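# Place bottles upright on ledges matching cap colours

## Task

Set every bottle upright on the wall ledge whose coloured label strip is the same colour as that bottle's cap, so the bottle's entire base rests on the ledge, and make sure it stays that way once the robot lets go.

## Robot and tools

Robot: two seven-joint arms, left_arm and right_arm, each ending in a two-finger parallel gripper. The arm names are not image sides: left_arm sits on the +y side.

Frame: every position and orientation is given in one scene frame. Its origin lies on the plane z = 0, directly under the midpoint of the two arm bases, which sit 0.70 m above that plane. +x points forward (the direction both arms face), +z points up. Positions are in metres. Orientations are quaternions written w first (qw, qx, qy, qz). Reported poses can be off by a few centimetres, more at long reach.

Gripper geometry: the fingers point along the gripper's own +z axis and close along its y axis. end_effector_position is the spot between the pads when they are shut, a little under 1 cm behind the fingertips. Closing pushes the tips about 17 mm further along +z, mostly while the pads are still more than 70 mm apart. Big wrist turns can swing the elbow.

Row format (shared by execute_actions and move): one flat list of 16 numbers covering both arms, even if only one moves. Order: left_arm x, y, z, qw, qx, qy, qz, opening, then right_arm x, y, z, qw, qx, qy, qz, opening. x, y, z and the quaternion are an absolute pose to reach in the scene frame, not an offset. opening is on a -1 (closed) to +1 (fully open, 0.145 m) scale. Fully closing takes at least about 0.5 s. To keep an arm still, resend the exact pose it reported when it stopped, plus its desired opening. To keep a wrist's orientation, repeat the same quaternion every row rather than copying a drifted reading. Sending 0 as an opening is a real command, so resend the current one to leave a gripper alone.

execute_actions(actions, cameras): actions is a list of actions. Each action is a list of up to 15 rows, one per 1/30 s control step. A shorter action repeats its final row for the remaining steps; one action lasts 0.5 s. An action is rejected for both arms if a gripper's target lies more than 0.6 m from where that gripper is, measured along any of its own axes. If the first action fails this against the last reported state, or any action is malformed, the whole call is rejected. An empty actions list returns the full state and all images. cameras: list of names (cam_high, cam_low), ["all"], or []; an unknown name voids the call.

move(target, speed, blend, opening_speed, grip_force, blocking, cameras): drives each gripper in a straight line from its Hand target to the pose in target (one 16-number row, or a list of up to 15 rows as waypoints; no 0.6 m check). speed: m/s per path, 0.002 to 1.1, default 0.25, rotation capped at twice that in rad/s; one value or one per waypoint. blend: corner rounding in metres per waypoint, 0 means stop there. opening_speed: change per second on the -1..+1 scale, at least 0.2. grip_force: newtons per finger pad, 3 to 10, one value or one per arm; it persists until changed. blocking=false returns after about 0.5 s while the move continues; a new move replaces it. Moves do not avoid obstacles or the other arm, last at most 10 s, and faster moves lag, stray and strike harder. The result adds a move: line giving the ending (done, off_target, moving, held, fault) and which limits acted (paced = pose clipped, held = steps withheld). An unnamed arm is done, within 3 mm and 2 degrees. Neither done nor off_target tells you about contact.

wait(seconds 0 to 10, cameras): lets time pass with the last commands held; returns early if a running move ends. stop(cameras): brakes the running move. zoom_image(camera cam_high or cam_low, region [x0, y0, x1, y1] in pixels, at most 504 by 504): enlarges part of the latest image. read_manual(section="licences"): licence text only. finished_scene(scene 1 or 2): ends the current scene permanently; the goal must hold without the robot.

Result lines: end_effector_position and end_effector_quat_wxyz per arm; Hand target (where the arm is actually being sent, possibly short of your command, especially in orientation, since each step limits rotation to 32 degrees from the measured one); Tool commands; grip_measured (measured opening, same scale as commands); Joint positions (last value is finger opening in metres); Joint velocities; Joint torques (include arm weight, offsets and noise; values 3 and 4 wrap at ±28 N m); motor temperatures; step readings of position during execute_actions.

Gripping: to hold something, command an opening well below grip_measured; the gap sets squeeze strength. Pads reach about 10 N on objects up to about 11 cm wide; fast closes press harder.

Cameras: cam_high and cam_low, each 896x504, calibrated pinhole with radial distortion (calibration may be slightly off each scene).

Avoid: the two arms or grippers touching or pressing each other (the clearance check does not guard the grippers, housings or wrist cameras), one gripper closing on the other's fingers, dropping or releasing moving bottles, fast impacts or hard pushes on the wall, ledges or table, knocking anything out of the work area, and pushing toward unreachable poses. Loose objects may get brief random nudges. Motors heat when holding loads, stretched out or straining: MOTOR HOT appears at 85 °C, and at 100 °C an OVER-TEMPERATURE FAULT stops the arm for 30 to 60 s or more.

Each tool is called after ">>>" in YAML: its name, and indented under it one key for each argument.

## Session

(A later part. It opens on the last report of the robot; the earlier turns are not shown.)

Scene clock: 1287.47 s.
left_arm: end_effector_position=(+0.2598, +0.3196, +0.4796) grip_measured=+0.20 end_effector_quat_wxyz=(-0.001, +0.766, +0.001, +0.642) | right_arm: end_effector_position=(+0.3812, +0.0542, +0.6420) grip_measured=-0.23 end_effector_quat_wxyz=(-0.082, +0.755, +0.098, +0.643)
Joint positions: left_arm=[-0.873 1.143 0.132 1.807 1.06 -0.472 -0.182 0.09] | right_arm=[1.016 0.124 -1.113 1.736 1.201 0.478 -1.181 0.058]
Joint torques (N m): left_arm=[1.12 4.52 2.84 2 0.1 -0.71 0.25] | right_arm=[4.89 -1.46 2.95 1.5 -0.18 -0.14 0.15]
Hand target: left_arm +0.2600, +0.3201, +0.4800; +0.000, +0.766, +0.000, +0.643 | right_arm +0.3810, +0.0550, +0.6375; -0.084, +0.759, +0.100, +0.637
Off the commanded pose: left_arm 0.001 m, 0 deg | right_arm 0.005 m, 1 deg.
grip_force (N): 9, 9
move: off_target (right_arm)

>>> move:
  target: [0.26, 0.32, 0.48, 0, 0.766, 0, 0.643, 0.2, 0.381, 0.055, 0.6415, -0.0839, 0.7594, 0.1, 0.6375, -0.7]
  speed: 0.03

>>> move:
  target: [0.26, 0.32, 0.48, 0, 0.766, 0, 0.643, 0.2, 0.381, 0.055, 0.6415, -0.0839, 0.7594, 0.1, 0.6375, 0.1]
  speed: 0.03
  opening_speed: 0.5

>>> move:
  target: [0.26, 0.32, 0.48, 0, 0.766, 0, 0.643, 0.2, 0.308, 0.0355, 0.647, -0.0839, 0.7594, 0.1, 0.6375, 0.1]
  speed: 0.08
  cameras: ["all"]

>>> zoom_image:
  camera: "cam_low"
  region: [470, 160, 590, 260]

>>> zoom_image:
  camera: "cam_high"
  region: [450, 220, 570, 310]

Scene clock: 1314.10 s.
left_arm: end_effector_position=(+0.2598, +0.3196, +0.4796) grip_measured=+0.20 end_effector_quat_wxyz=(-0.001, +0.766, +0.001, +0.642) | right_arm: end_effector_position=(+0.3809, +0.0547, +0.6421) grip_measured=-0.23 end_effector_quat_wxyz=(-0.082, +0.757, +0.101, +0.641)
Joint positions: left_arm=[-0.873 1.143 0.132 1.807 1.06 -0.472 -0.182 0.09] | right_arm=[1.016 0.121 -1.107 1.736 1.207 0.49 -1.181 0.058]
Joint torques (N m): left_arm=[1.09 4.5 2.82 2 0.1 -0.71 0.25] | right_arm=[5.95 -1.99 4.27 1.98 -0.14 -0.09 -0.03]
Hand target: left_arm +0.2600, +0.3201, +0.4800; +0.000, +0.766, +0.000, +0.643 | right_arm +0.3810, +0.0549, +0.6415; -0.084, +0.759, +0.100, +0.638
Off the commanded pose: left_arm 0.001 m, 0 deg | right_arm 0.001 m, 1 deg.
grip_force (N): 9, 9
move: done

Scene clock: 1315.90 s.
left_arm: end_effector_position=(+0.2598, +0.3196, +0.4796) grip_measured=+0.20 end_effector_quat_wxyz=(-0.001, +0.766, +0.001, +0.642) | right_arm: end_effector_position=(+0.3804, +0.0556, +0.6410) grip_measured=+0.10 end_effector_quat_wxyz=(-0.085, +0.759, +0.101, +0.638)
Joint positions: left_arm=[-0.873 1.143 0.132 1.807 1.06 -0.472 -0.182 0.09] | right_arm=[1.016 0.12 -1.107 1.736 1.216 0.491 -1.181 0.083]
Joint torques (N m): left_arm=[1.12 4.5 2.84 2 0.1 -0.71 0.25] | right_arm=[6.45 -1.46 3.92 1.94 -0.34 -0.12 -0.04]
Hand target: left_arm +0.2600, +0.3201, +0.4800; +0.000, +0.766, +0.000, +0.643 | right_arm +0.3810, +0.0551, +0.6415; -0.084, +0.759, +0.100, +0.637
Off the commanded pose: left_arm 0.001 m, 0 deg | right_arm 0.001 m, 0 deg.
grip_force (N): 9, 9
move: done

Scene clock: 1317.20 s.
left_arm: end_effector_position=(+0.2598, +0.3196, +0.4796) grip_measured=+0.20 end_effector_quat_wxyz=(-0.001, +0.766, +0.001, +0.642) | right_arm: end_effector_position=(+0.3082, +0.0355, +0.6487) grip_measured=+0.10 end_effector_quat_wxyz=(-0.087, +0.758, +0.098, +0.639)
Joint positions: left_arm=[-0.873 1.143 0.132 1.807 1.06 -0.472 -0.182 0.09] | right_arm=[0.878 0.152 -1.11 2.12 1.268 0.595 -1.498 0.083]
Joint torques (N m): left_arm=[1.12 4.52 2.82 2 0.1 -0.71 0.25] | right_arm=[4.39 -1.7 1.83 1.72 -0.34 0.12 -0.17]
Hand target: left_arm +0.2600, +0.3201, +0.4800; +0.000, +0.766, +0.000, +0.643 | right_arm +0.3080, +0.0355, +0.6470; -0.084, +0.759, +0.100, +0.637
Off the commanded pose: left_arm 0.001 m, 0 deg | right_arm 0.002 m, 0 deg.
grip_force (N): 9, 9
move: done

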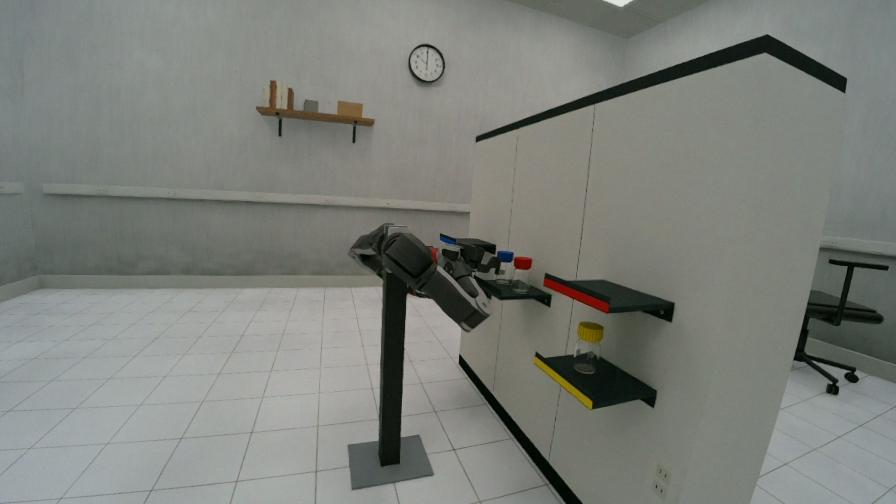

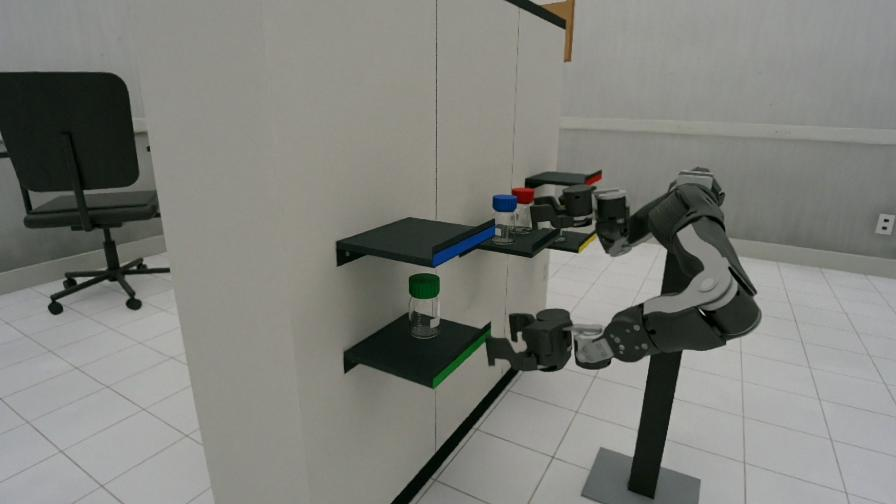

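Scaled by 4.200 from the camera's 896x504 image, which has a finer 1280x720 frame.

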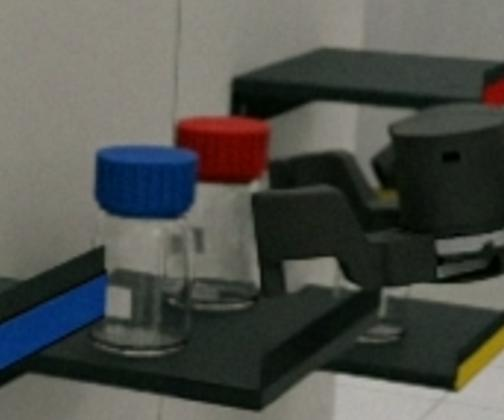

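Scaled by 4.200 from the camera's 896x504 image, which has a finer 1280x720 frame.

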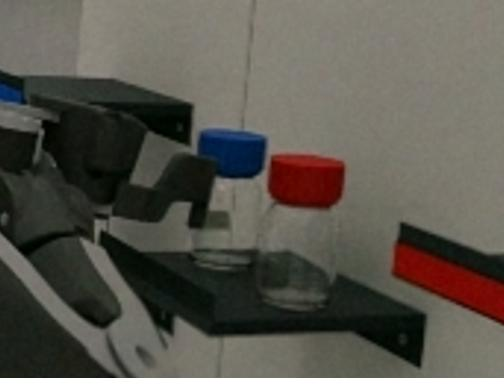

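>>> move:
  target:
    - [0.26, 0.32, 0.48, 0, 0.766, 0, 0.643, 0.2, 0.316, -0.053, 0.645, 0, 0.766, 0, 0.643, 0.15]
    - [0.26, 0.32, 0.48, 0, 0.766, 0, 0.643, 0.2, 0.379, -0.054, 0.639, 0, 0.766, 0, 0.643, 0.15]
  speed: [0.1, 0.06]
  cameras: ["all"]

>>> zoom_image:
  camera: "cam_low"
  region: [470, 160, 590, 260]

>>> zoom_image:
  camera: "cam_high"
  region: [450, 220, 570, 310]

Scene clock: 1340.77 s.
left_arm: end_effector_position=(+0.2598, +0.3196, +0.4796) grip_measured=+0.20 end_effector_quat_wxyz=(-0.001, +0.766, +0.001, +0.642) | right_arm: end_effector_position=(+0.3789, -0.0548, +0.6380) grip_measured=+0.15 end_effector_quat_wxyz=(+0.003, +0.767, +0.000, +0.641)
Joint positions: left_arm=[-0.873 1.143 0.132 1.807 1.06 -0.472 -0.182 0.09] | right_arm=[0.799 0.32 -0.852 1.966 1.149 0.629 -1.302 0.087]
Joint torques (N m): left_arm=[1.12 4.52 2.82 2 0.1 -0.71 0.25] | right_arm=[5.95 -0.46 2.61 2.28 -0.48 -0.19 0.21]
Hand target: left_arm +0.2600, +0.3201, +0.4800; +0.000, +0.766, +0.000, +0.643 | right_arm +0.3790, -0.0541, +0.6390; +0.000, +0.766, +0.000, +0.643
Off the commanded pose: left_arm 0.001 m, 0 deg | right_arm 0.001 m, 0 deg.
grip_force (N): 9, 9
move: done

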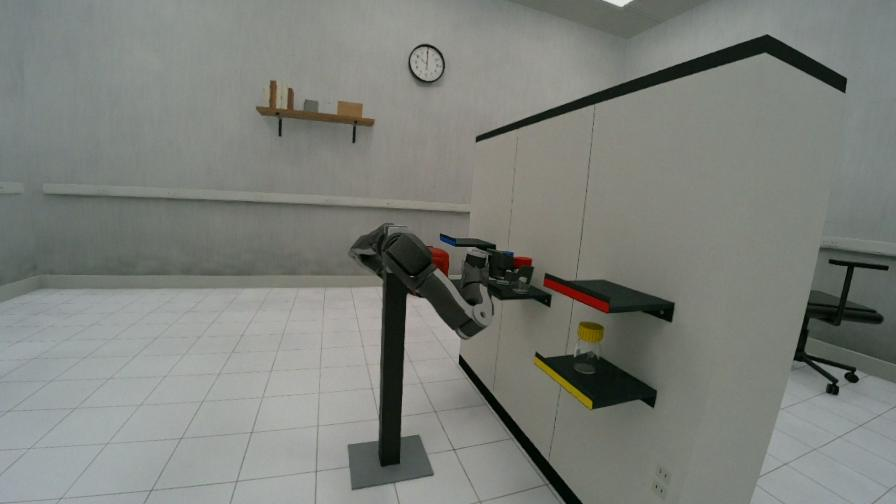

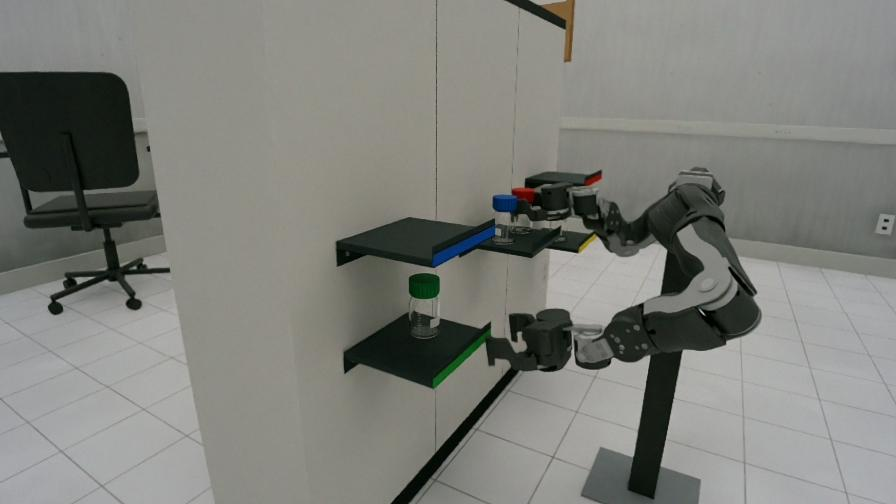

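Scaled by 4.200 from the camera's 896x504 image, which has a finer 1280x720 frame.

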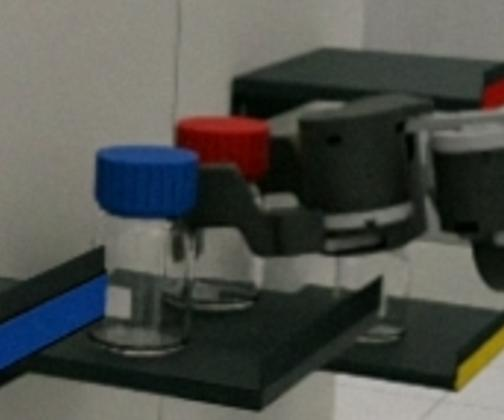

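Scaled by 4.200 from the camera's 896x504 image, which has a finer 1280x720 frame.

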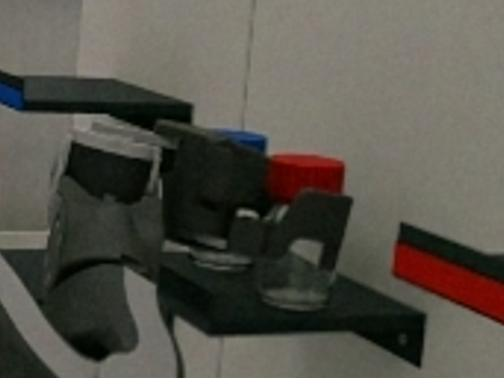

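>>> move:
  target: [0.26, 0.32, 0.48, 0, 0.766, 0, 0.643, 0.2, 0.379, -0.054, 0.639, 0, 0.766, 0, 0.643, -0.7]
  speed: 0.06
  opening_speed: 0.7
  grip_force: [9, 5]

>>> move:
  target:
    - [0.26, 0.32, 0.48, 0, 0.766, 0, 0.643, 0.2, 0.379, -0.054, 0.689, 0, 0.766, 0, 0.643, -0.7]
    - [0.26, 0.32, 0.48, 0, 0.766, 0, 0.643, 0.2, 0.345, -0.185, 0.687, 0, 0.766, 0, 0.643, -0.7]
    - [0.26, 0.32, 0.48, 0, 0.766, 0, 0.643, 0.2, 0.335, -0.2, 0.615, 0, 0.766, 0, 0.643, -0.7]
    - [0.26, 0.32, 0.48, 0, 0.766, 0, 0.643, 0.2, 0.25, -0.25, 0.57, 0, 0.766, 0, 0.643, -0.7]
    - [0.26, 0.32, 0.48, 0, 0.766, 0, 0.643, 0.2, 0.24, -0.335, 0.625, 0, 0.766, 0, 0.643, -0.7]
  speed: [0.06, 0.12, 0.12, 0.12, 0.12]
  blend: [0.01, 0.02, 0.03, 0.03, 0]
  grip_force: [9, 9]
  cameras: ["all"]

Scene clock: 1356.07 s.
left_arm: end_effector_position=(+0.2598, +0.3196, +0.4796) grip_measured=+0.20 end_effector_quat_wxyz=(-0.001, +0.766, +0.001, +0.642) | right_arm: end_effector_position=(+0.3789, -0.0549, +0.6384) grip_measured=-0.23 end_effector_quat_wxyz=(+0.003, +0.767, -0.001, +0.642)
Joint positions: left_arm=[-0.873 1.143 0.132 1.807 1.06 -0.472 -0.182 0.09] | right_arm=[0.799 0.32 -0.852 1.966 1.146 0.628 -1.302 0.058]
Joint torques (N m): left_arm=[1.12 4.5 2.84 2 0.1 -0.7 0.25] | right_arm=[5.89 -0.73 2.74 2.33 -0.4 -0.19 0.19]
Hand target: left_arm +0.2600, +0.3201, +0.4800; +0.000, +0.766, +0.000, +0.643 | right_arm +0.3790, -0.0540, +0.6390; +0.000, +0.766, +0.000, +0.643
Off the commanded pose: left_arm 0.001 m, 0 deg | right_arm 0.001 m, 0 deg.
grip_force (N): 9, 5
move: done

Scene clock: 1360.83 s.
left_arm: end_effector_position=(+0.2598, +0.3196, +0.4796) grip_measured=+0.20 end_effector_quat_wxyz=(-0.001, +0.766, +0.001, +0.642) | right_arm: end_effector_position=(+0.2395, -0.3364, +0.6228) grip_measured=-0.24 end_effector_quat_wxyz=(+0.003, +0.769, -0.002, +0.639)
Joint positions: left_arm=[-0.873 1.143 0.132 1.807 1.06 -0.472 -0.182 0.09] | right_arm=[-1.16 0.834 1.155 2.173 1.273 0.252 0.083 0.058]
Joint torques (N m): left_arm=[1.12 4.5 2.82 2 0.1 -0.71 0.25] | right_arm=[0.44 2.7 3.99 1.66 0.23 -0.57 0.21]
Hand target: left_arm +0.2600, +0.3201, +0.4800; +0.000, +0.766, +0.000, +0.643 | right_arm +0.2400, -0.3350, +0.6250; +0.000, +0.766, +0.000, +0.643
Off the commanded pose: left_arm 0.001 m, 0 deg | right_arm 0.003 m, 1 deg.
grip_force (N): 9, 9
move: done

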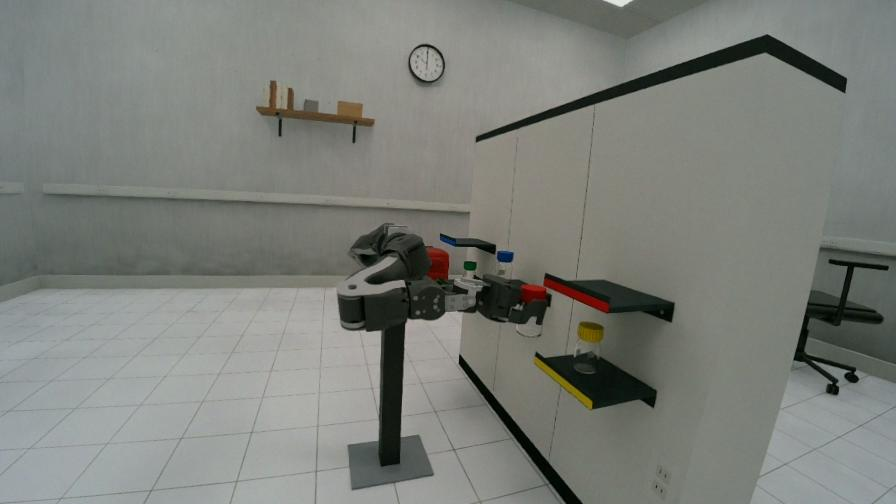

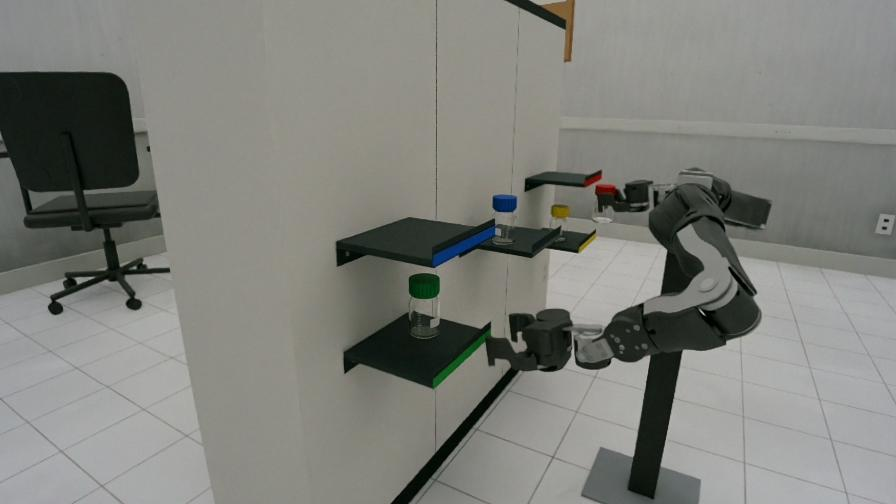

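>>> move:
  target:
    - [0.26, 0.32, 0.48, 0, 0.766, 0, 0.643, 0.2, 0.245, -0.345, 0.785, 0, 0.766, 0, 0.643, -0.7]
    - [0.26, 0.32, 0.48, 0, 0.766, 0, 0.643, 0.2, 0.375, -0.375, 0.785, 0, 0.766, 0, 0.643, -0.7]
  speed: [0.12, 0.08]
  blend: [0.01, 0]
  cameras: ["all"]

>>> zoom_image:
  camera: "cam_low"
  region: [510, 120, 650, 220]

>>> zoom_image:
  camera: "cam_high"
  region: [500, 190, 700, 330]

Scene clock: 1374.33 s.
left_arm: end_effector_position=(+0.2598, +0.3196, +0.4796) grip_measured=+0.20 end_effector_quat_wxyz=(-0.001, +0.766, +0.001, +0.642) | right_arm: end_effector_position=(+0.3756, -0.3746, +0.7801) grip_measured=-0.24 end_effector_quat_wxyz=(+0.000, +0.772, +0.001, +0.636)
Joint positions: left_arm=[-0.873 1.143 0.132 1.807 1.06 -0.472 -0.182 0.09] | right_arm=[-1.06 1.7 1.546 1.427 1.559 0.68 0.024 0.058]
Joint torques (N m): left_arm=[1.09 4.5 2.84 2 0.1 -0.7 0.25] | right_arm=[4.05 3.86 6.04 0.57 0.15 -0.72 -0.1]
Hand target: left_arm +0.2600, +0.3201, +0.4800; +0.000, +0.766, +0.000, +0.643 | right_arm +0.3750, -0.3750, +0.7850; +0.000, +0.766, +0.000, +0.643
Off the commanded pose: left_arm 0.001 m, 0 deg | right_arm 0.005 m, 1 deg.
joint sent to its limit (right arm) — joint 5 (forearm roll), upper limit. The joint targets still meet the commanded pose.
grip_force (N): 9, 9
move: off_target (right_arm)

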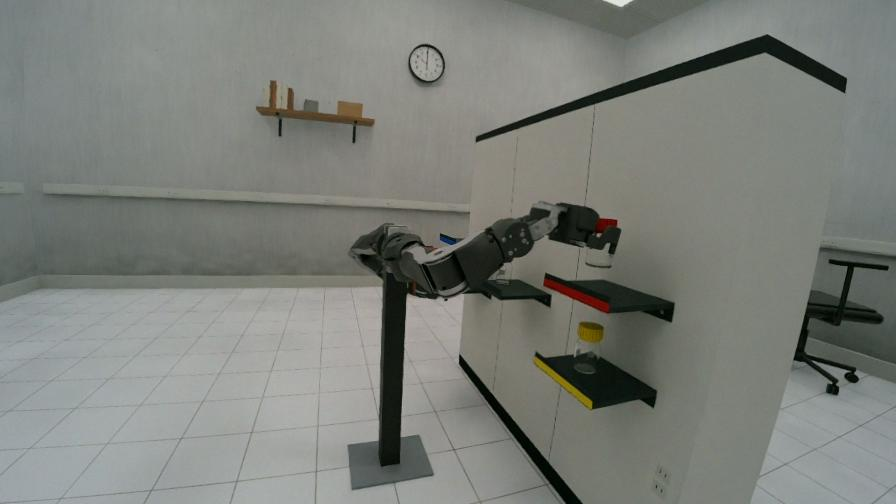

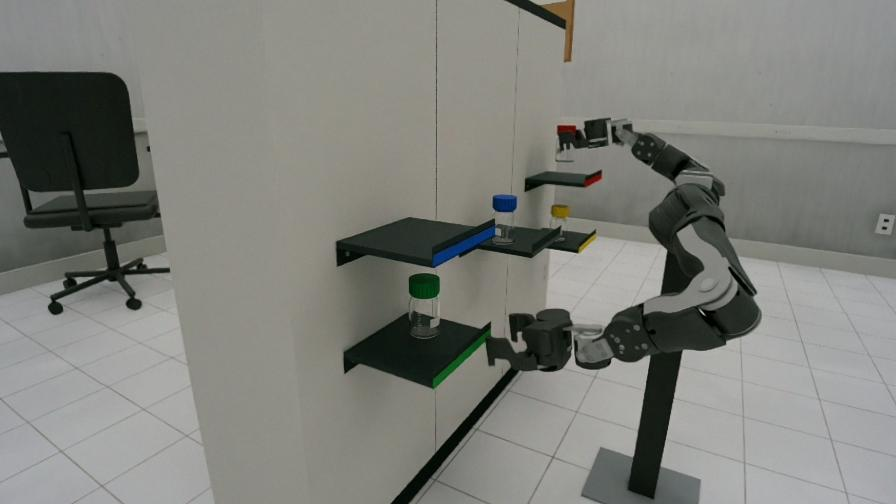

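Scaled by 3.600 from the camera's 896x504 image, which has a finer 1280x720 frame.

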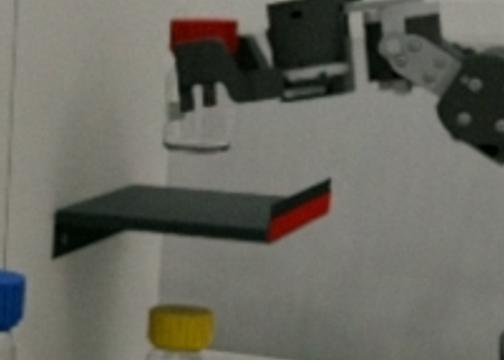

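Scaled by 2.520 from the camera's 896x504 image, which has a finer 1280x720 frame.

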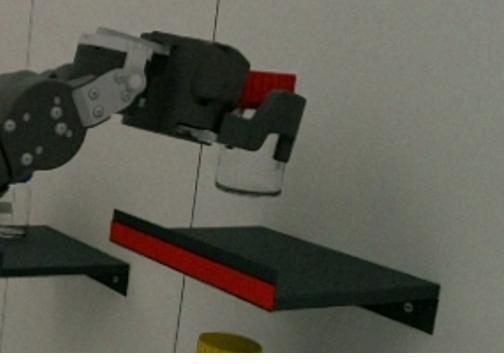

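Lower with small steps.

>>> move:
  target:
    - [0.26, 0.32, 0.48, 0, 0.766, 0, 0.643, 0.2, 0.375, -0.375, 0.755, 0, 0.766, 0, 0.643, -0.7]
    - [0.26, 0.32, 0.48, 0, 0.766, 0, 0.643, 0.2, 0.375, -0.375, 0.742, 0, 0.766, 0, 0.643, -0.7]
  speed: [0.06, 0.02]
  blend: [0.004, 0]
  cameras: ["all"]

>>> zoom_image:
  camera: "cam_low"
  region: [510, 120, 650, 220]

>>> zoom_image:
  camera: "cam_high"
  region: [500, 190, 700, 330]

Scene clock: 1385.77 s.
left_arm: end_effector_position=(+0.2598, +0.3196, +0.4796) grip_measured=+0.20 end_effector_quat_wxyz=(-0.001, +0.766, +0.001, +0.642) | right_arm: end_effector_position=(+0.3751, -0.3742, +0.7371) grip_measured=-0.24 end_effector_quat_wxyz=(-0.001, +0.772, +0.004, +0.635)
Joint positions: left_arm=[-0.873 1.143 0.132 1.807 1.06 -0.472 -0.182 0.09] | right_arm=[-1.237 1.62 1.56 1.512 1.559 0.518 0.021 0.058]
Joint torques (N m): left_arm=[1.12 4.52 2.82 2 0.1 -0.71 0.25] | right_arm=[3.97 2.6 5.83 0.44 0.17 -0.83 -0.15]
Hand target: left_arm +0.2600, +0.3201, +0.4800; +0.000, +0.766, +0.000, +0.643 | right_arm +0.3750, -0.3750, +0.7421; +0.001, +0.766, +0.002, +0.643
Off the commanded pose: left_arm 0.001 m, 0 deg | right_arm 0.005 m, 1 deg.
joint sent to its limit (right arm) — joint 3 (upper arm roll), upper limit; joint 5 (forearm roll), upper limit. The joint targets still meet the commanded pose.
grip_force (N): 9, 9
move: off_target (right_arm)

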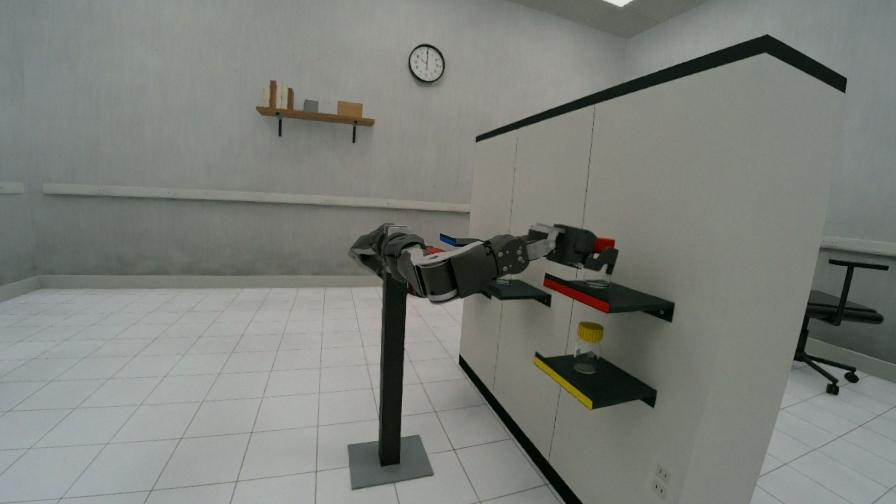

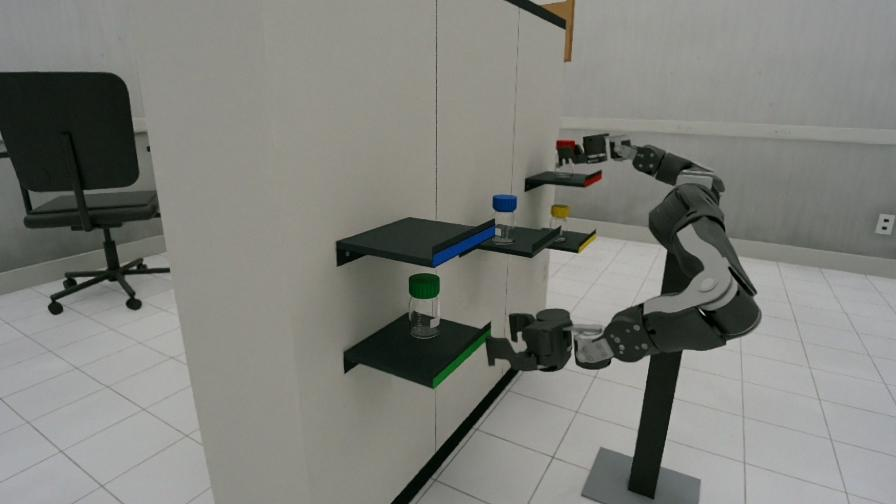

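Scaled by 3.600 from the camera's 896x504 image, which has a finer 1280x720 frame.

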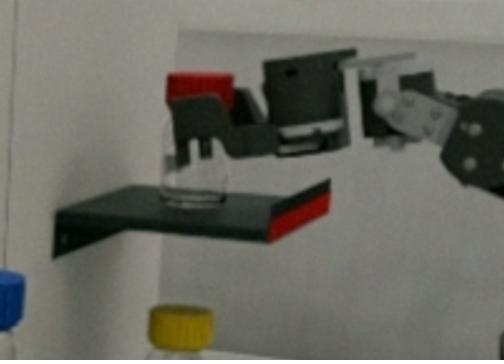

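Scaled by 2.520 from the camera's 896x504 image, which has a finer 1280x720 frame.

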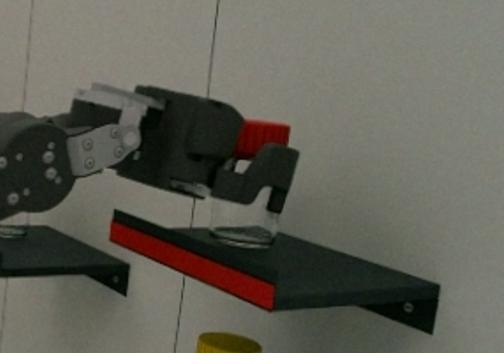

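>>> move:
  target: [0.26, 0.32, 0.48, 0, 0.766, 0, 0.643, 0.2, 0.375, -0.375, 0.738, 0, 0.766, 0, 0.643, -0.7]
  speed: 0.02

>>> move:
  target: [0.26, 0.32, 0.48, 0, 0.766, 0, 0.643, 0.2, 0.375, -0.375, 0.734, 0, 0.766, 0, 0.643, -0.7]
  speed: 0.02

Scene clock: 1394.50 s.
left_arm: end_effector_position=(+0.2598, +0.3196, +0.4796) grip_measured=+0.20 end_effector_quat_wxyz=(-0.001, +0.766, +0.001, +0.642) | right_arm: end_effector_position=(+0.3751, -0.3742, +0.7333) grip_measured=-0.24 end_effector_quat_wxyz=(-0.001, +0.772, +0.004, +0.635)
Joint positions: left_arm=[-0.873 1.143 0.132 1.807 1.06 -0.472 -0.182 0.09] | right_arm=[-1.253 1.615 1.56 1.518 1.559 0.501 0.021 0.058]
Joint torques (N m): left_arm=[1.12 4.52 2.84 2 0.1 -0.71 0.25] | right_arm=[3.86 2.36 5.85 0.57 0.15 -0.83 -0.18]
Hand target: left_arm +0.2600, +0.3201, +0.4800; +0.000, +0.766, +0.000, +0.643 | right_arm +0.3749, -0.3752, +0.7380; +0.001, +0.766, +0.002, +0.643
Off the commanded pose: left_arm 0.001 m, 0 deg | right_arm 0.005 m, 1 deg.
joint sent to its limit (right arm) — joint 3 (upper arm roll), upper limit; joint 5 (forearm roll), upper limit. The joint targets still meet the commanded pose.
grip_force (N): 9, 9
move: off_target (right_arm)

Scene clock: 1395.20 s.
left_arm: end_effector_position=(+0.2598, +0.3196, +0.4796) grip_measured=+0.20 end_effector_quat_wxyz=(-0.001, +0.766, +0.001, +0.642) | right_arm: end_effector_position=(+0.3752, -0.3741, +0.7325) grip_measured=-0.24 end_effector_quat_wxyz=(-0.001, +0.768, +0.005, +0.640)
Joint positions: left_arm=[-0.873 1.143 0.132 1.807 1.06 -0.472 -0.182 0.09] | right_arm=[-1.267 1.609 1.562 1.523 1.559 0.476 0.021 0.058]
Joint torques (N m): left_arm=[1.12 4.52 2.84 2 0.1 -0.71 0.25] | right_arm=[3.13 2.41 5.59 0.54 0.16 -0.55 -0.16]
Hand target: left_arm +0.2600, +0.3201, +0.4800; +0.000, +0.766, +0.000, +0.643 | right_arm +0.3750, -0.3750, +0.7340; +0.001, +0.766, +0.003, +0.643
Off the commanded pose: left_arm 0.001 m, 0 deg | right_arm 0.002 m, 1 deg.
joint sent to its limit (right arm) — joint 3 (upper arm roll), upper limit; joint 5 (forearm roll), upper limit. The joint targets still meet the commanded pose.
grip_force (N): 9, 9
move: done

>>> move:
  target: [0.26, 0.32, 0.48, 0, 0.766, 0, 0.643, 0.2, 0.375, -0.375, 0.735, 0, 0.766, 0, 0.643, 0.3]
  speed: 0.02
  opening_speed: 0.5

>>> move:
  target: [0.26, 0.32, 0.48, 0, 0.766, 0, 0.643, 0.2, 0.25, -0.375, 0.742, 0, 0.766, 0, 0.643, 0.3]
  speed: 0.1
  cameras: ["all"]

>>> zoom_image:
  camera: "cam_high"
  region: [500, 190, 700, 330]

Scene clock: 1407.27 s.
left_arm: end_effector_position=(+0.2598, +0.3196, +0.4796) grip_measured=+0.20 end_effector_quat_wxyz=(-0.001, +0.766, +0.001, +0.642) | right_arm: end_effector_position=(+0.3752, -0.3744, +0.7325) grip_measured=+0.30 end_effector_quat_wxyz=(+0.000, +0.768, +0.004, +0.640)
Joint positions: left_arm=[-0.873 1.143 0.132 1.807 1.06 -0.472 -0.182 0.09] | right_arm=[-1.267 1.609 1.562 1.523 1.559 0.476 0.02 0.098]
Joint torques (N m): left_arm=[1.12 4.52 2.84 2 0.1 -0.71 0.25] | right_arm=[4.02 2.57 5.49 0.35 0.17 -0.44 -0.15]
Hand target: left_arm +0.2600, +0.3201, +0.4800; +0.000, +0.766, +0.000, +0.643 | right_arm +0.3750, -0.3750, +0.7350; +0.001, +0.766, +0.003, +0.643
Off the commanded pose: left_arm 0.001 m, 0 deg | right_arm 0.003 m, 1 deg.
joint sent to its limit (right arm) — joint 3 (upper arm roll), upper limit; joint 5 (forearm roll), upper limit. The joint targets still meet the commanded pose.
grip_force (N): 9, 9
move: done

Scene clock: 1408.90 s.
left_arm: end_effector_position=(+0.2598, +0.3196, +0.4796) grip_measured=+0.20 end_effector_quat_wxyz=(-0.001, +0.766, +0.001, +0.642) | right_arm: end_effector_position=(+0.2500, -0.3760, +0.7423) grip_measured=+0.30 end_effector_quat_wxyz=(+0.002, +0.753, -0.001, +0.658)
Joint positions: left_arm=[-0.873 1.143 0.132 1.807 1.06 -0.472 -0.182 0.09] | right_arm=[-0.912 1.084 1.568 1.93 1.44 0.783 0.178 0.098]
Joint torques (N m): left_arm=[1.12 4.52 2.84 2 0.1 -0.71 0.25] | right_arm=[0.59 5.1 3.26 0.65 0.13 -0.35 0.19]
Hand target: left_arm +0.2600, +0.3201, +0.4800; +0.000, +0.766, +0.000, +0.643 | right_arm +0.2502, -0.3750, +0.7418; +0.000, +0.754, +0.002, +0.656
Off the commanded pose: left_arm 0.001 m, 0 deg | right_arm 0.001 m, 2 deg.
joint read past its limit (right arm) — joint 3 (upper arm roll), upper limit.
joint sent to its limit (right arm) — joint 3 (upper arm roll), upper limit; joint 6 (wrist pitch), upper limit. The joint targets still meet the commanded pose.
grip_force (N): 9, 9
move: done

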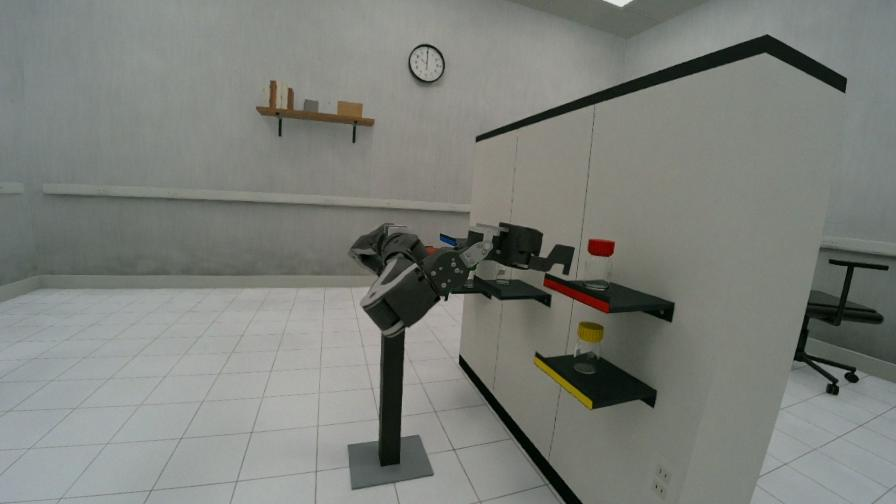

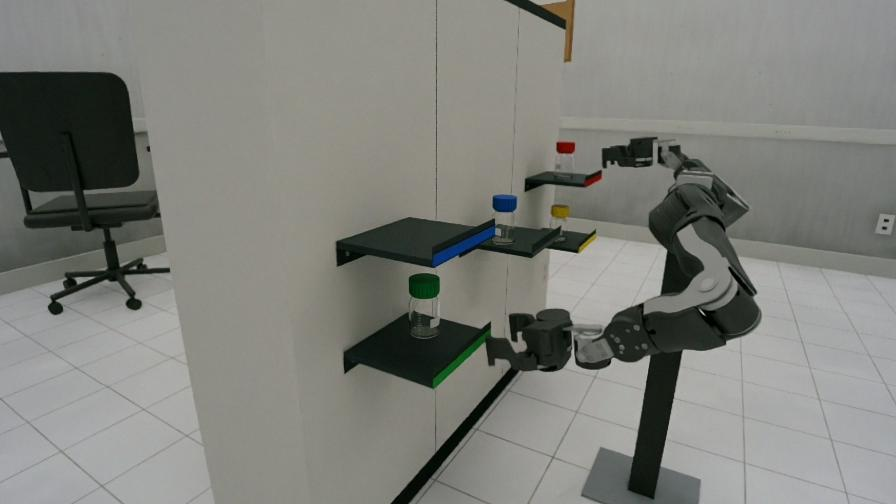

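Scaled by 2.520 from the camera's 896x504 image, which has a finer 1280x720 frame.

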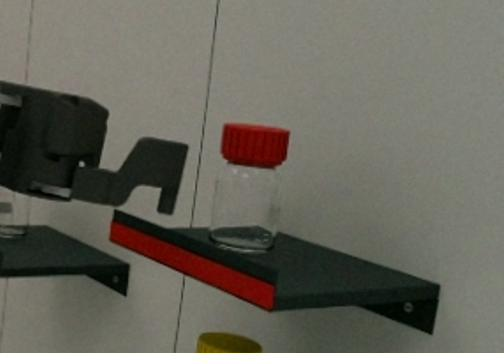

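>>> move:
  target:
    - [0.335, 0.2, 0.6, 0, 0.766, 0, 0.643, 0.2, 0.25, -0.375, 0.742, 0, 0.766, 0, 0.643, 0.3]
    - [0.335, 0.19, 0.655, 0, 0.766, 0, 0.643, 0.2, 0.25, -0.375, 0.742, 0, 0.766, 0, 0.643, 0.3]
    - [0.318, 0.055, 0.645, 0, 0.766, 0, 0.643, 0.2, 0.25, -0.375, 0.742, 0, 0.766, 0, 0.643, 0.3]
    - [0.381, 0.055, 0.637, 0, 0.766, 0, 0.643, 0.2, 0.25, -0.375, 0.742, 0, 0.766, 0, 0.643, 0.3]
  speed: [0.15, 0.12, 0.12, 0.06]
  blend: [0.03, 0.03, 0.005, 0]
  cameras: ["all"]

>>> zoom_image:
  camera: "cam_low"
  region: [470, 160, 590, 260]

>>> zoom_image:
  camera: "cam_high"
  region: [450, 220, 570, 310]

Scene clock: 1429.67 s.
left_arm: end_effector_position=(+0.3807, +0.0557, +0.6369) grip_measured=+0.20 end_effector_quat_wxyz=(-0.002, +0.766, +0.001, +0.642) | right_arm: end_effector_position=(+0.2500, -0.3760, +0.7423) grip_measured=+0.30 end_effector_quat_wxyz=(+0.002, +0.753, -0.001, +0.658)
Joint positions: left_arm=[0.826 0.349 -0.888 1.959 1.175 0.585 -1.305 0.09] | right_arm=[-0.912 1.084 1.568 1.93 1.439 0.783 0.178 0.098]
Joint torques (N m): left_arm=[8.22 -0.25 1.95 2.59 -0.36 -0.31 0.23] | right_arm=[0.83 5.13 3.17 0.64 0.13 -0.33 0.17]
Hand target: left_arm +0.3810, +0.0550, +0.6371; +0.000, +0.766, +0.000, +0.643 | right_arm +0.2502, -0.3750, +0.7418; +0.001, +0.754, +0.002, +0.656
Off the commanded pose: left_arm 0.001 m, 0 deg | right_arm 0.001 m, 2 deg.
joint read past its limit (right arm) — joint 3 (upper arm roll), upper limit.
joint sent to its limit (right arm) — joint 3 (upper arm roll), upper limit; joint 6 (wrist pitch), upper limit. The joint targets still meet the commanded pose.
grip_force (N): 9, 9
move: done; blend cut to 0.028 m at target 1, 0.028 m at target 2

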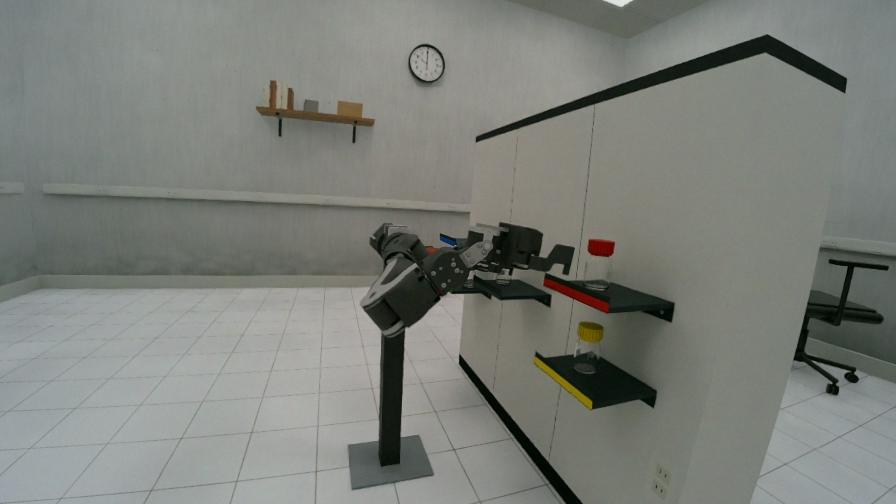

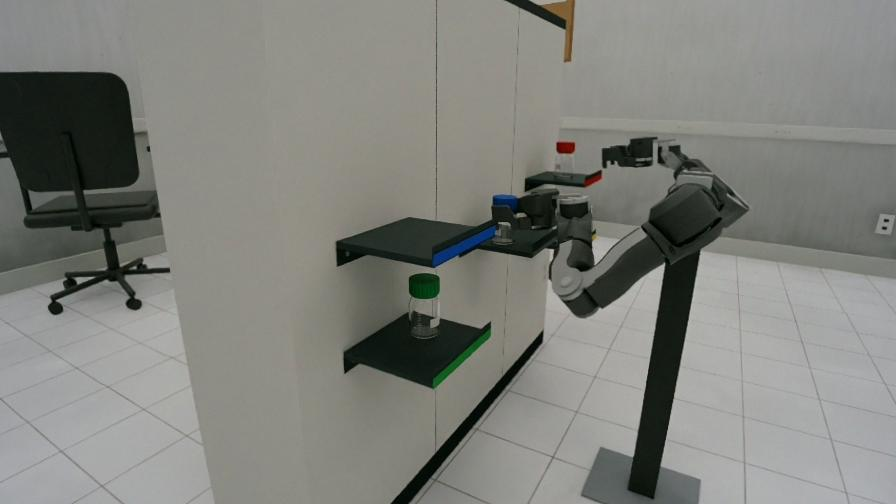

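Scaled by 4.200 from the camera's 896x504 image, which has a finer 1280x720 frame.

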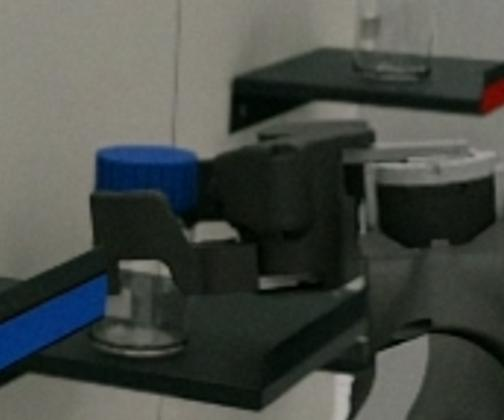

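Scaled by 4.200 from the camera's 896x504 image, which has a finer 1280x720 frame.

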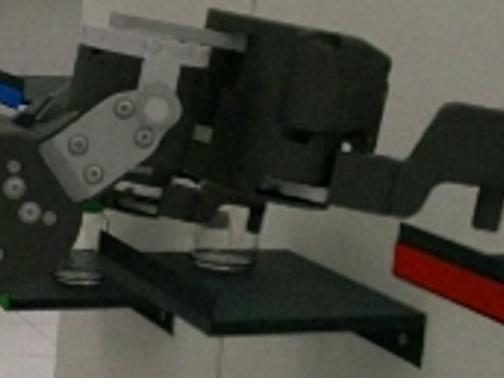

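>>> move:
  target: [0.381, 0.055, 0.637, 0, 0.766, 0, 0.643, -0.7, 0.25, -0.375, 0.742, 0, 0.766, 0, 0.643, 0.3]
  speed: 0.06
  opening_speed: 0.7
  grip_force: [5, 9]

>>> move:
  target:
    - [0.381, 0.055, 0.689, 0, 0.766, 0, 0.643, -0.7, 0.25, -0.375, 0.742, 0, 0.766, 0, 0.643, 0.3]
    - [0.345, 0.185, 0.687, 0, 0.766, 0, 0.643, -0.7, 0.25, -0.375, 0.742, 0, 0.766, 0, 0.643, 0.3]
    - [0.335, 0.2, 0.615, 0, 0.766, 0, 0.643, -0.7, 0.25, -0.375, 0.742, 0, 0.766, 0, 0.643, 0.3]
    - [0.25, 0.25, 0.57, 0, 0.766, 0, 0.643, -0.7, 0.25, -0.375, 0.742, 0, 0.766, 0, 0.643, 0.3]
    - [0.24, 0.335, 0.625, 0, 0.766, 0, 0.643, -0.7, 0.25, -0.375, 0.742, 0, 0.766, 0, 0.643, 0.3]
  speed: [0.06, 0.12, 0.12, 0.12, 0.12]
  blend: [0.01, 0.02, 0.03, 0.03, 0]
  grip_force: [9, 9]

>>> move:
  target:
    - [0.245, 0.345, 0.79, 0, 0.766, 0, 0.643, -0.7, 0.25, -0.375, 0.742, 0, 0.766, 0, 0.643, 0.3]
    - [0.381, 0.375, 0.79, 0, 0.766, 0, 0.643, -0.7, 0.25, -0.375, 0.742, 0, 0.766, 0, 0.643, 0.3]
  speed: [0.12, 0.08]
  blend: [0.01, 0]
  cameras: ["all"]

>>> zoom_image:
  camera: "cam_low"
  region: [350, 90, 530, 280]

Scene clock: 1448.47 s.
left_arm: end_effector_position=(+0.3808, +0.0558, +0.6372) grip_measured=-0.23 end_effector_quat_wxyz=(-0.002, +0.766, +0.001, +0.643) | right_arm: end_effector_position=(+0.2500, -0.3760, +0.7423) grip_measured=+0.30 end_effector_quat_wxyz=(+0.002, +0.753, -0.001, +0.658)
Joint positions: left_arm=[0.826 0.349 -0.888 1.959 1.172 0.584 -1.304 0.058] | right_arm=[-0.912 1.084 1.568 1.93 1.439 0.783 0.178 0.098]
Joint torques (N m): left_arm=[8.08 -0.36 2.07 2.59 -0.3 -0.29 0.24] | right_arm=[0.94 5.16 3.21 0.59 0.11 -0.34 0.17]
Hand target: left_arm +0.3810, +0.0549, +0.6371; +0.000, +0.766, +0.000, +0.643 | right_arm +0.2502, -0.3750, +0.7418; +0.001, +0.754, +0.002, +0.656
Off the commanded pose: left_arm 0.001 m, 0 deg | right_arm 0.001 m, 2 deg.
joint read past its limit (right arm) — joint 3 (upper arm roll), upper limit.
joint sent to its limit (right arm) — joint 3 (upper arm roll), upper limit; joint 6 (wrist pitch), upper limit. The joint targets still meet the commanded pose.
grip_force (N): 5, 9
move: done

Scene clock: 1453.20 s.
left_arm: end_effector_position=(+0.2398, +0.3361, +0.6231) grip_measured=-0.24 end_effector_quat_wxyz=(-0.002, +0.769, +0.001, +0.639) | right_arm: end_effector_position=(+0.2500, -0.3760, +0.7423) grip_measured=+0.30 end_effector_quat_wxyz=(+0.002, +0.753, -0.001, +0.658)
Joint positions: left_arm=[-1.189 0.845 1.166 2.173 1.285 0.233 0.077 0.058] | right_arm=[-0.912 1.084 1.568 1.93 1.439 0.783 0.178 0.098]
Joint torques (N m): left_arm=[0.67 2.12 2.82 2.06 0.23 -0.84 0.24] | right_arm=[0.88 5.16 3.19 0.65 0.15 -0.33 0.15]
Hand target: left_arm +0.2400, +0.3350, +0.6250; +0.000, +0.766, +0.000, +0.643 | right_arm +0.2502, -0.3750, +0.7418; +0.001, +0.754, +0.002, +0.656
Off the commanded pose: left_arm 0.002 m, 1 deg | right_arm 0.001 m, 2 deg.
joint read past its limit (right arm) — joint 3 (upper arm roll), upper limit.
joint sent to its limit (right arm) — joint 3 (upper arm roll), upper limit; joint 6 (wrist pitch), upper limit. The joint targets still meet the commanded pose.
grip_force (N): 9, 9
move: done

Scene clock: 1456.67 s.
left_arm: end_effector_position=(+0.3807, +0.3754, +0.7888) grip_measured=-0.24 end_effector_quat_wxyz=(-0.001, +0.769, +0.002, +0.639) | right_arm: end_effector_position=(+0.2500, -0.3760, +0.7423) grip_measured=+0.30 end_effector_quat_wxyz=(+0.002, +0.753, -0.001, +0.658)
Joint positions: left_arm=[-1.017 1.735 1.514 1.387 1.565 0.681 0.021 0.058] | right_arm=[-0.912 1.084 1.568 1.93 1.439 0.783 0.178 0.098]
Joint torques (N m): left_arm=[5.47 4.02 3.17 0.29 0.09 -0.98 0.24] | right_arm=[0.75 5.16 3.28 0.68 0.14 -0.36 0.18]
Hand target: left_arm +0.3810, +0.3750, +0.7901; +0.000, +0.766, +0.000, +0.643 | right_arm +0.2502, -0.3750, +0.7418; +0.001, +0.754, +0.002, +0.656
Off the commanded pose: left_arm 0.001 m, 1 deg | right_arm 0.001 m, 2 deg.
joint read past its limit (right arm) — joint 3 (upper arm roll), upper limit.
joint sent to its limit (right arm) — joint 3 (upper arm roll), upper limit; joint 6 (wrist pitch), upper limit. The joint targets still meet the commanded pose.
grip_force (N): 9, 9
move: done

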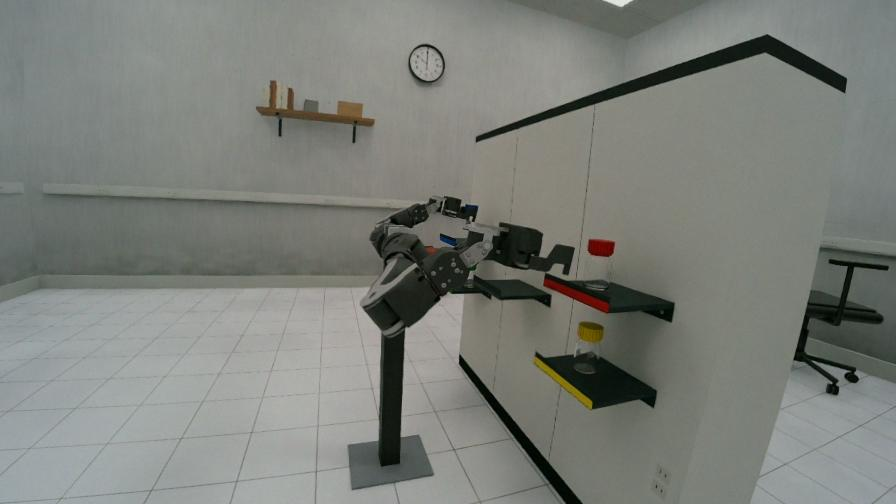

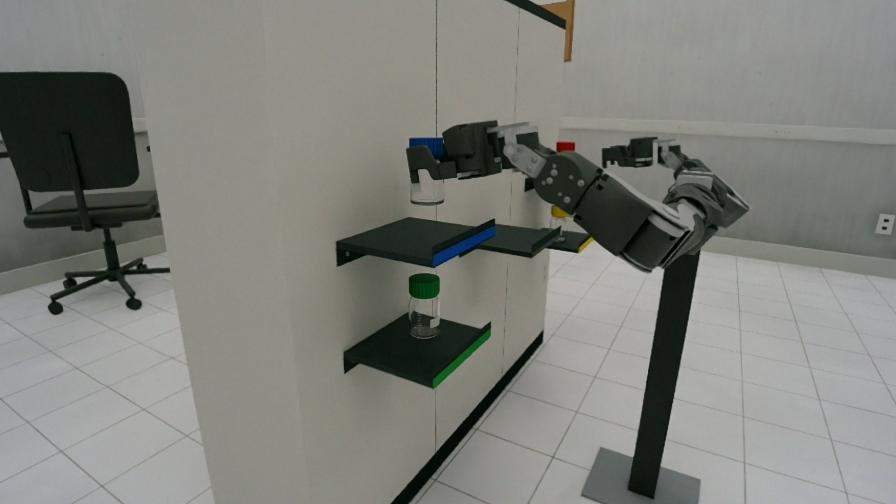

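Scaled by 2.653 from the camera's 896x504 image, which has a finer 1280x720 frame.

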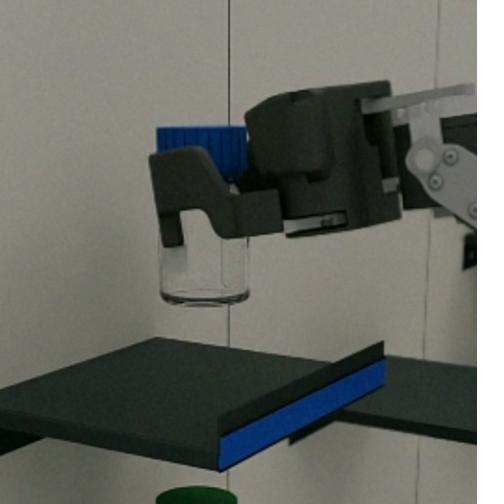

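>>> move:
  target:
    - [0.381, 0.375, 0.755, 0, 0.766, 0, 0.643, -0.7, 0.25, -0.375, 0.742, 0, 0.766, 0, 0.643, 0.3]
    - [0.381, 0.375, 0.743, 0, 0.766, 0, 0.643, -0.7, 0.25, -0.375, 0.742, 0, 0.766, 0, 0.643, 0.3]
  speed: [0.06, 0.02]
  blend: [0.004, 0]

>>> move:
  target: [0.381, 0.375, 0.739, 0, 0.766, 0, 0.643, -0.7, 0.25, -0.375, 0.742, 0, 0.766, 0, 0.643, 0.3]
  speed: 0.02
  cameras: ["cam_low"]

>>> zoom_image:
  camera: "cam_low"
  region: [350, 110, 530, 280]

Scene clock: 1472.30 s.
left_arm: end_effector_position=(+0.3811, +0.3737, +0.7420) grip_measured=-0.24 end_effector_quat_wxyz=(+0.002, +0.769, -0.003, +0.639) | right_arm: end_effector_position=(+0.2500, -0.3760, +0.7423) grip_measured=+0.30 end_effector_quat_wxyz=(+0.002, +0.753, -0.001, +0.658)
Joint positions: left_arm=[-1.174 1.649 1.497 1.484 1.57 0.506 0.017 0.058] | right_arm=[-0.912 1.084 1.568 1.93 1.439 0.783 0.178 0.098]
Joint torques (N m): left_arm=[5.24 2.68 3.38 0.47 0.19 -0.99 -0.06] | right_arm=[0.83 5.1 3.28 0.64 0.13 -0.32 0.19]
Hand target: left_arm +0.3810, +0.3750, +0.7430; +0.000, +0.766, +0.000, +0.643 | right_arm +0.2502, -0.3750, +0.7418; +0.001, +0.754, +0.002, +0.656
Off the commanded pose: left_arm 0.002 m, 1 deg | right_arm 0.001 m, 2 deg.
joint read past its limit (right arm) — joint 3 (upper arm roll), upper limit.
joint sent to its limit (right arm) — joint 3 (upper arm roll), upper limit; joint 6 (wrist pitch), upper limit. The joint targets still meet the commanded pose.
grip_force (N): 9, 9
move: done

Scene clock: 1473.40 s.
left_arm: end_effector_position=(+0.3811, +0.3736, +0.7409) grip_measured=-0.24 end_effector_quat_wxyz=(+0.002, +0.765, -0.003, +0.644) | right_arm: end_effector_position=(+0.2500, -0.3760, +0.7423) grip_measured=+0.30 end_effector_quat_wxyz=(+0.002, +0.753, -0.001, +0.658)
Joint positions: left_arm=[-1.185 1.644 1.497 1.49 1.57 0.484 0.016 0.058] | right_arm=[-0.912 1.084 1.568 1.93 1.439 0.783 0.178 0.098]
Joint torques (N m): left_arm=[4.63 2.57 2.89 0.51 0.18 -0.8 -0.06] | right_arm=[0.88 5.16 3.15 0.55 0.15 -0.34 0.21]
Hand target: left_arm +0.3810, +0.3750, +0.7389; +0.000, +0.766, +0.000, +0.643 | right_arm +0.2502, -0.3750, +0.7418; +0.001, +0.754, +0.002, +0.656
Off the commanded pose: left_arm 0.002 m, 0 deg | right_arm 0.001 m, 2 deg.
joint read past its limit (right arm) — joint 3 (upper arm roll), upper limit.
joint sent to its limit (right arm) — joint 3 (upper arm roll), upper limit; joint 6 (wrist pitch), upper limit. The joint targets still meet the commanded pose.
grip_force (N): 9, 9
move: done
Images, in order (width x height): cam_low 896x504.

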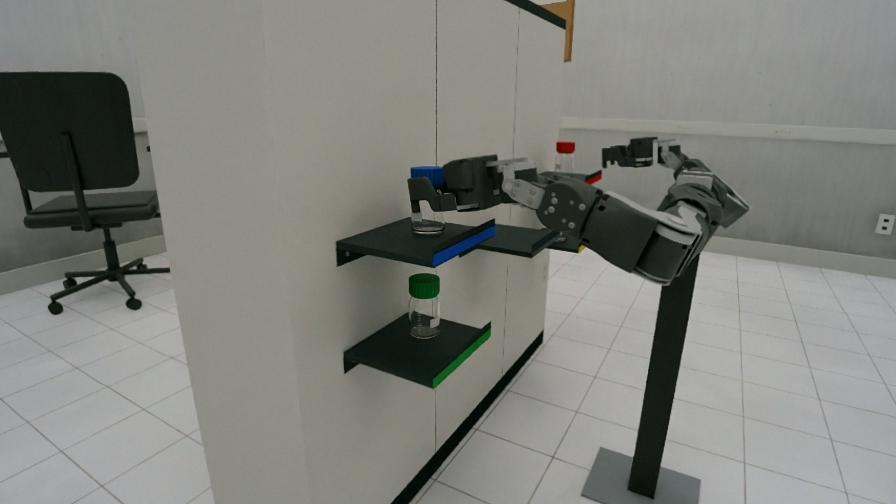

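Scaled by 2.800 from the camera's 896x504 image, which has a finer 1280x720 frame.

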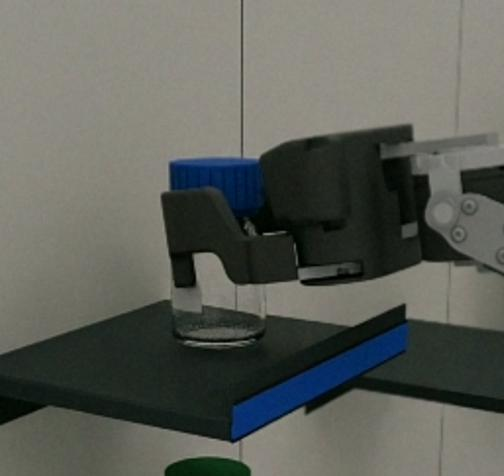

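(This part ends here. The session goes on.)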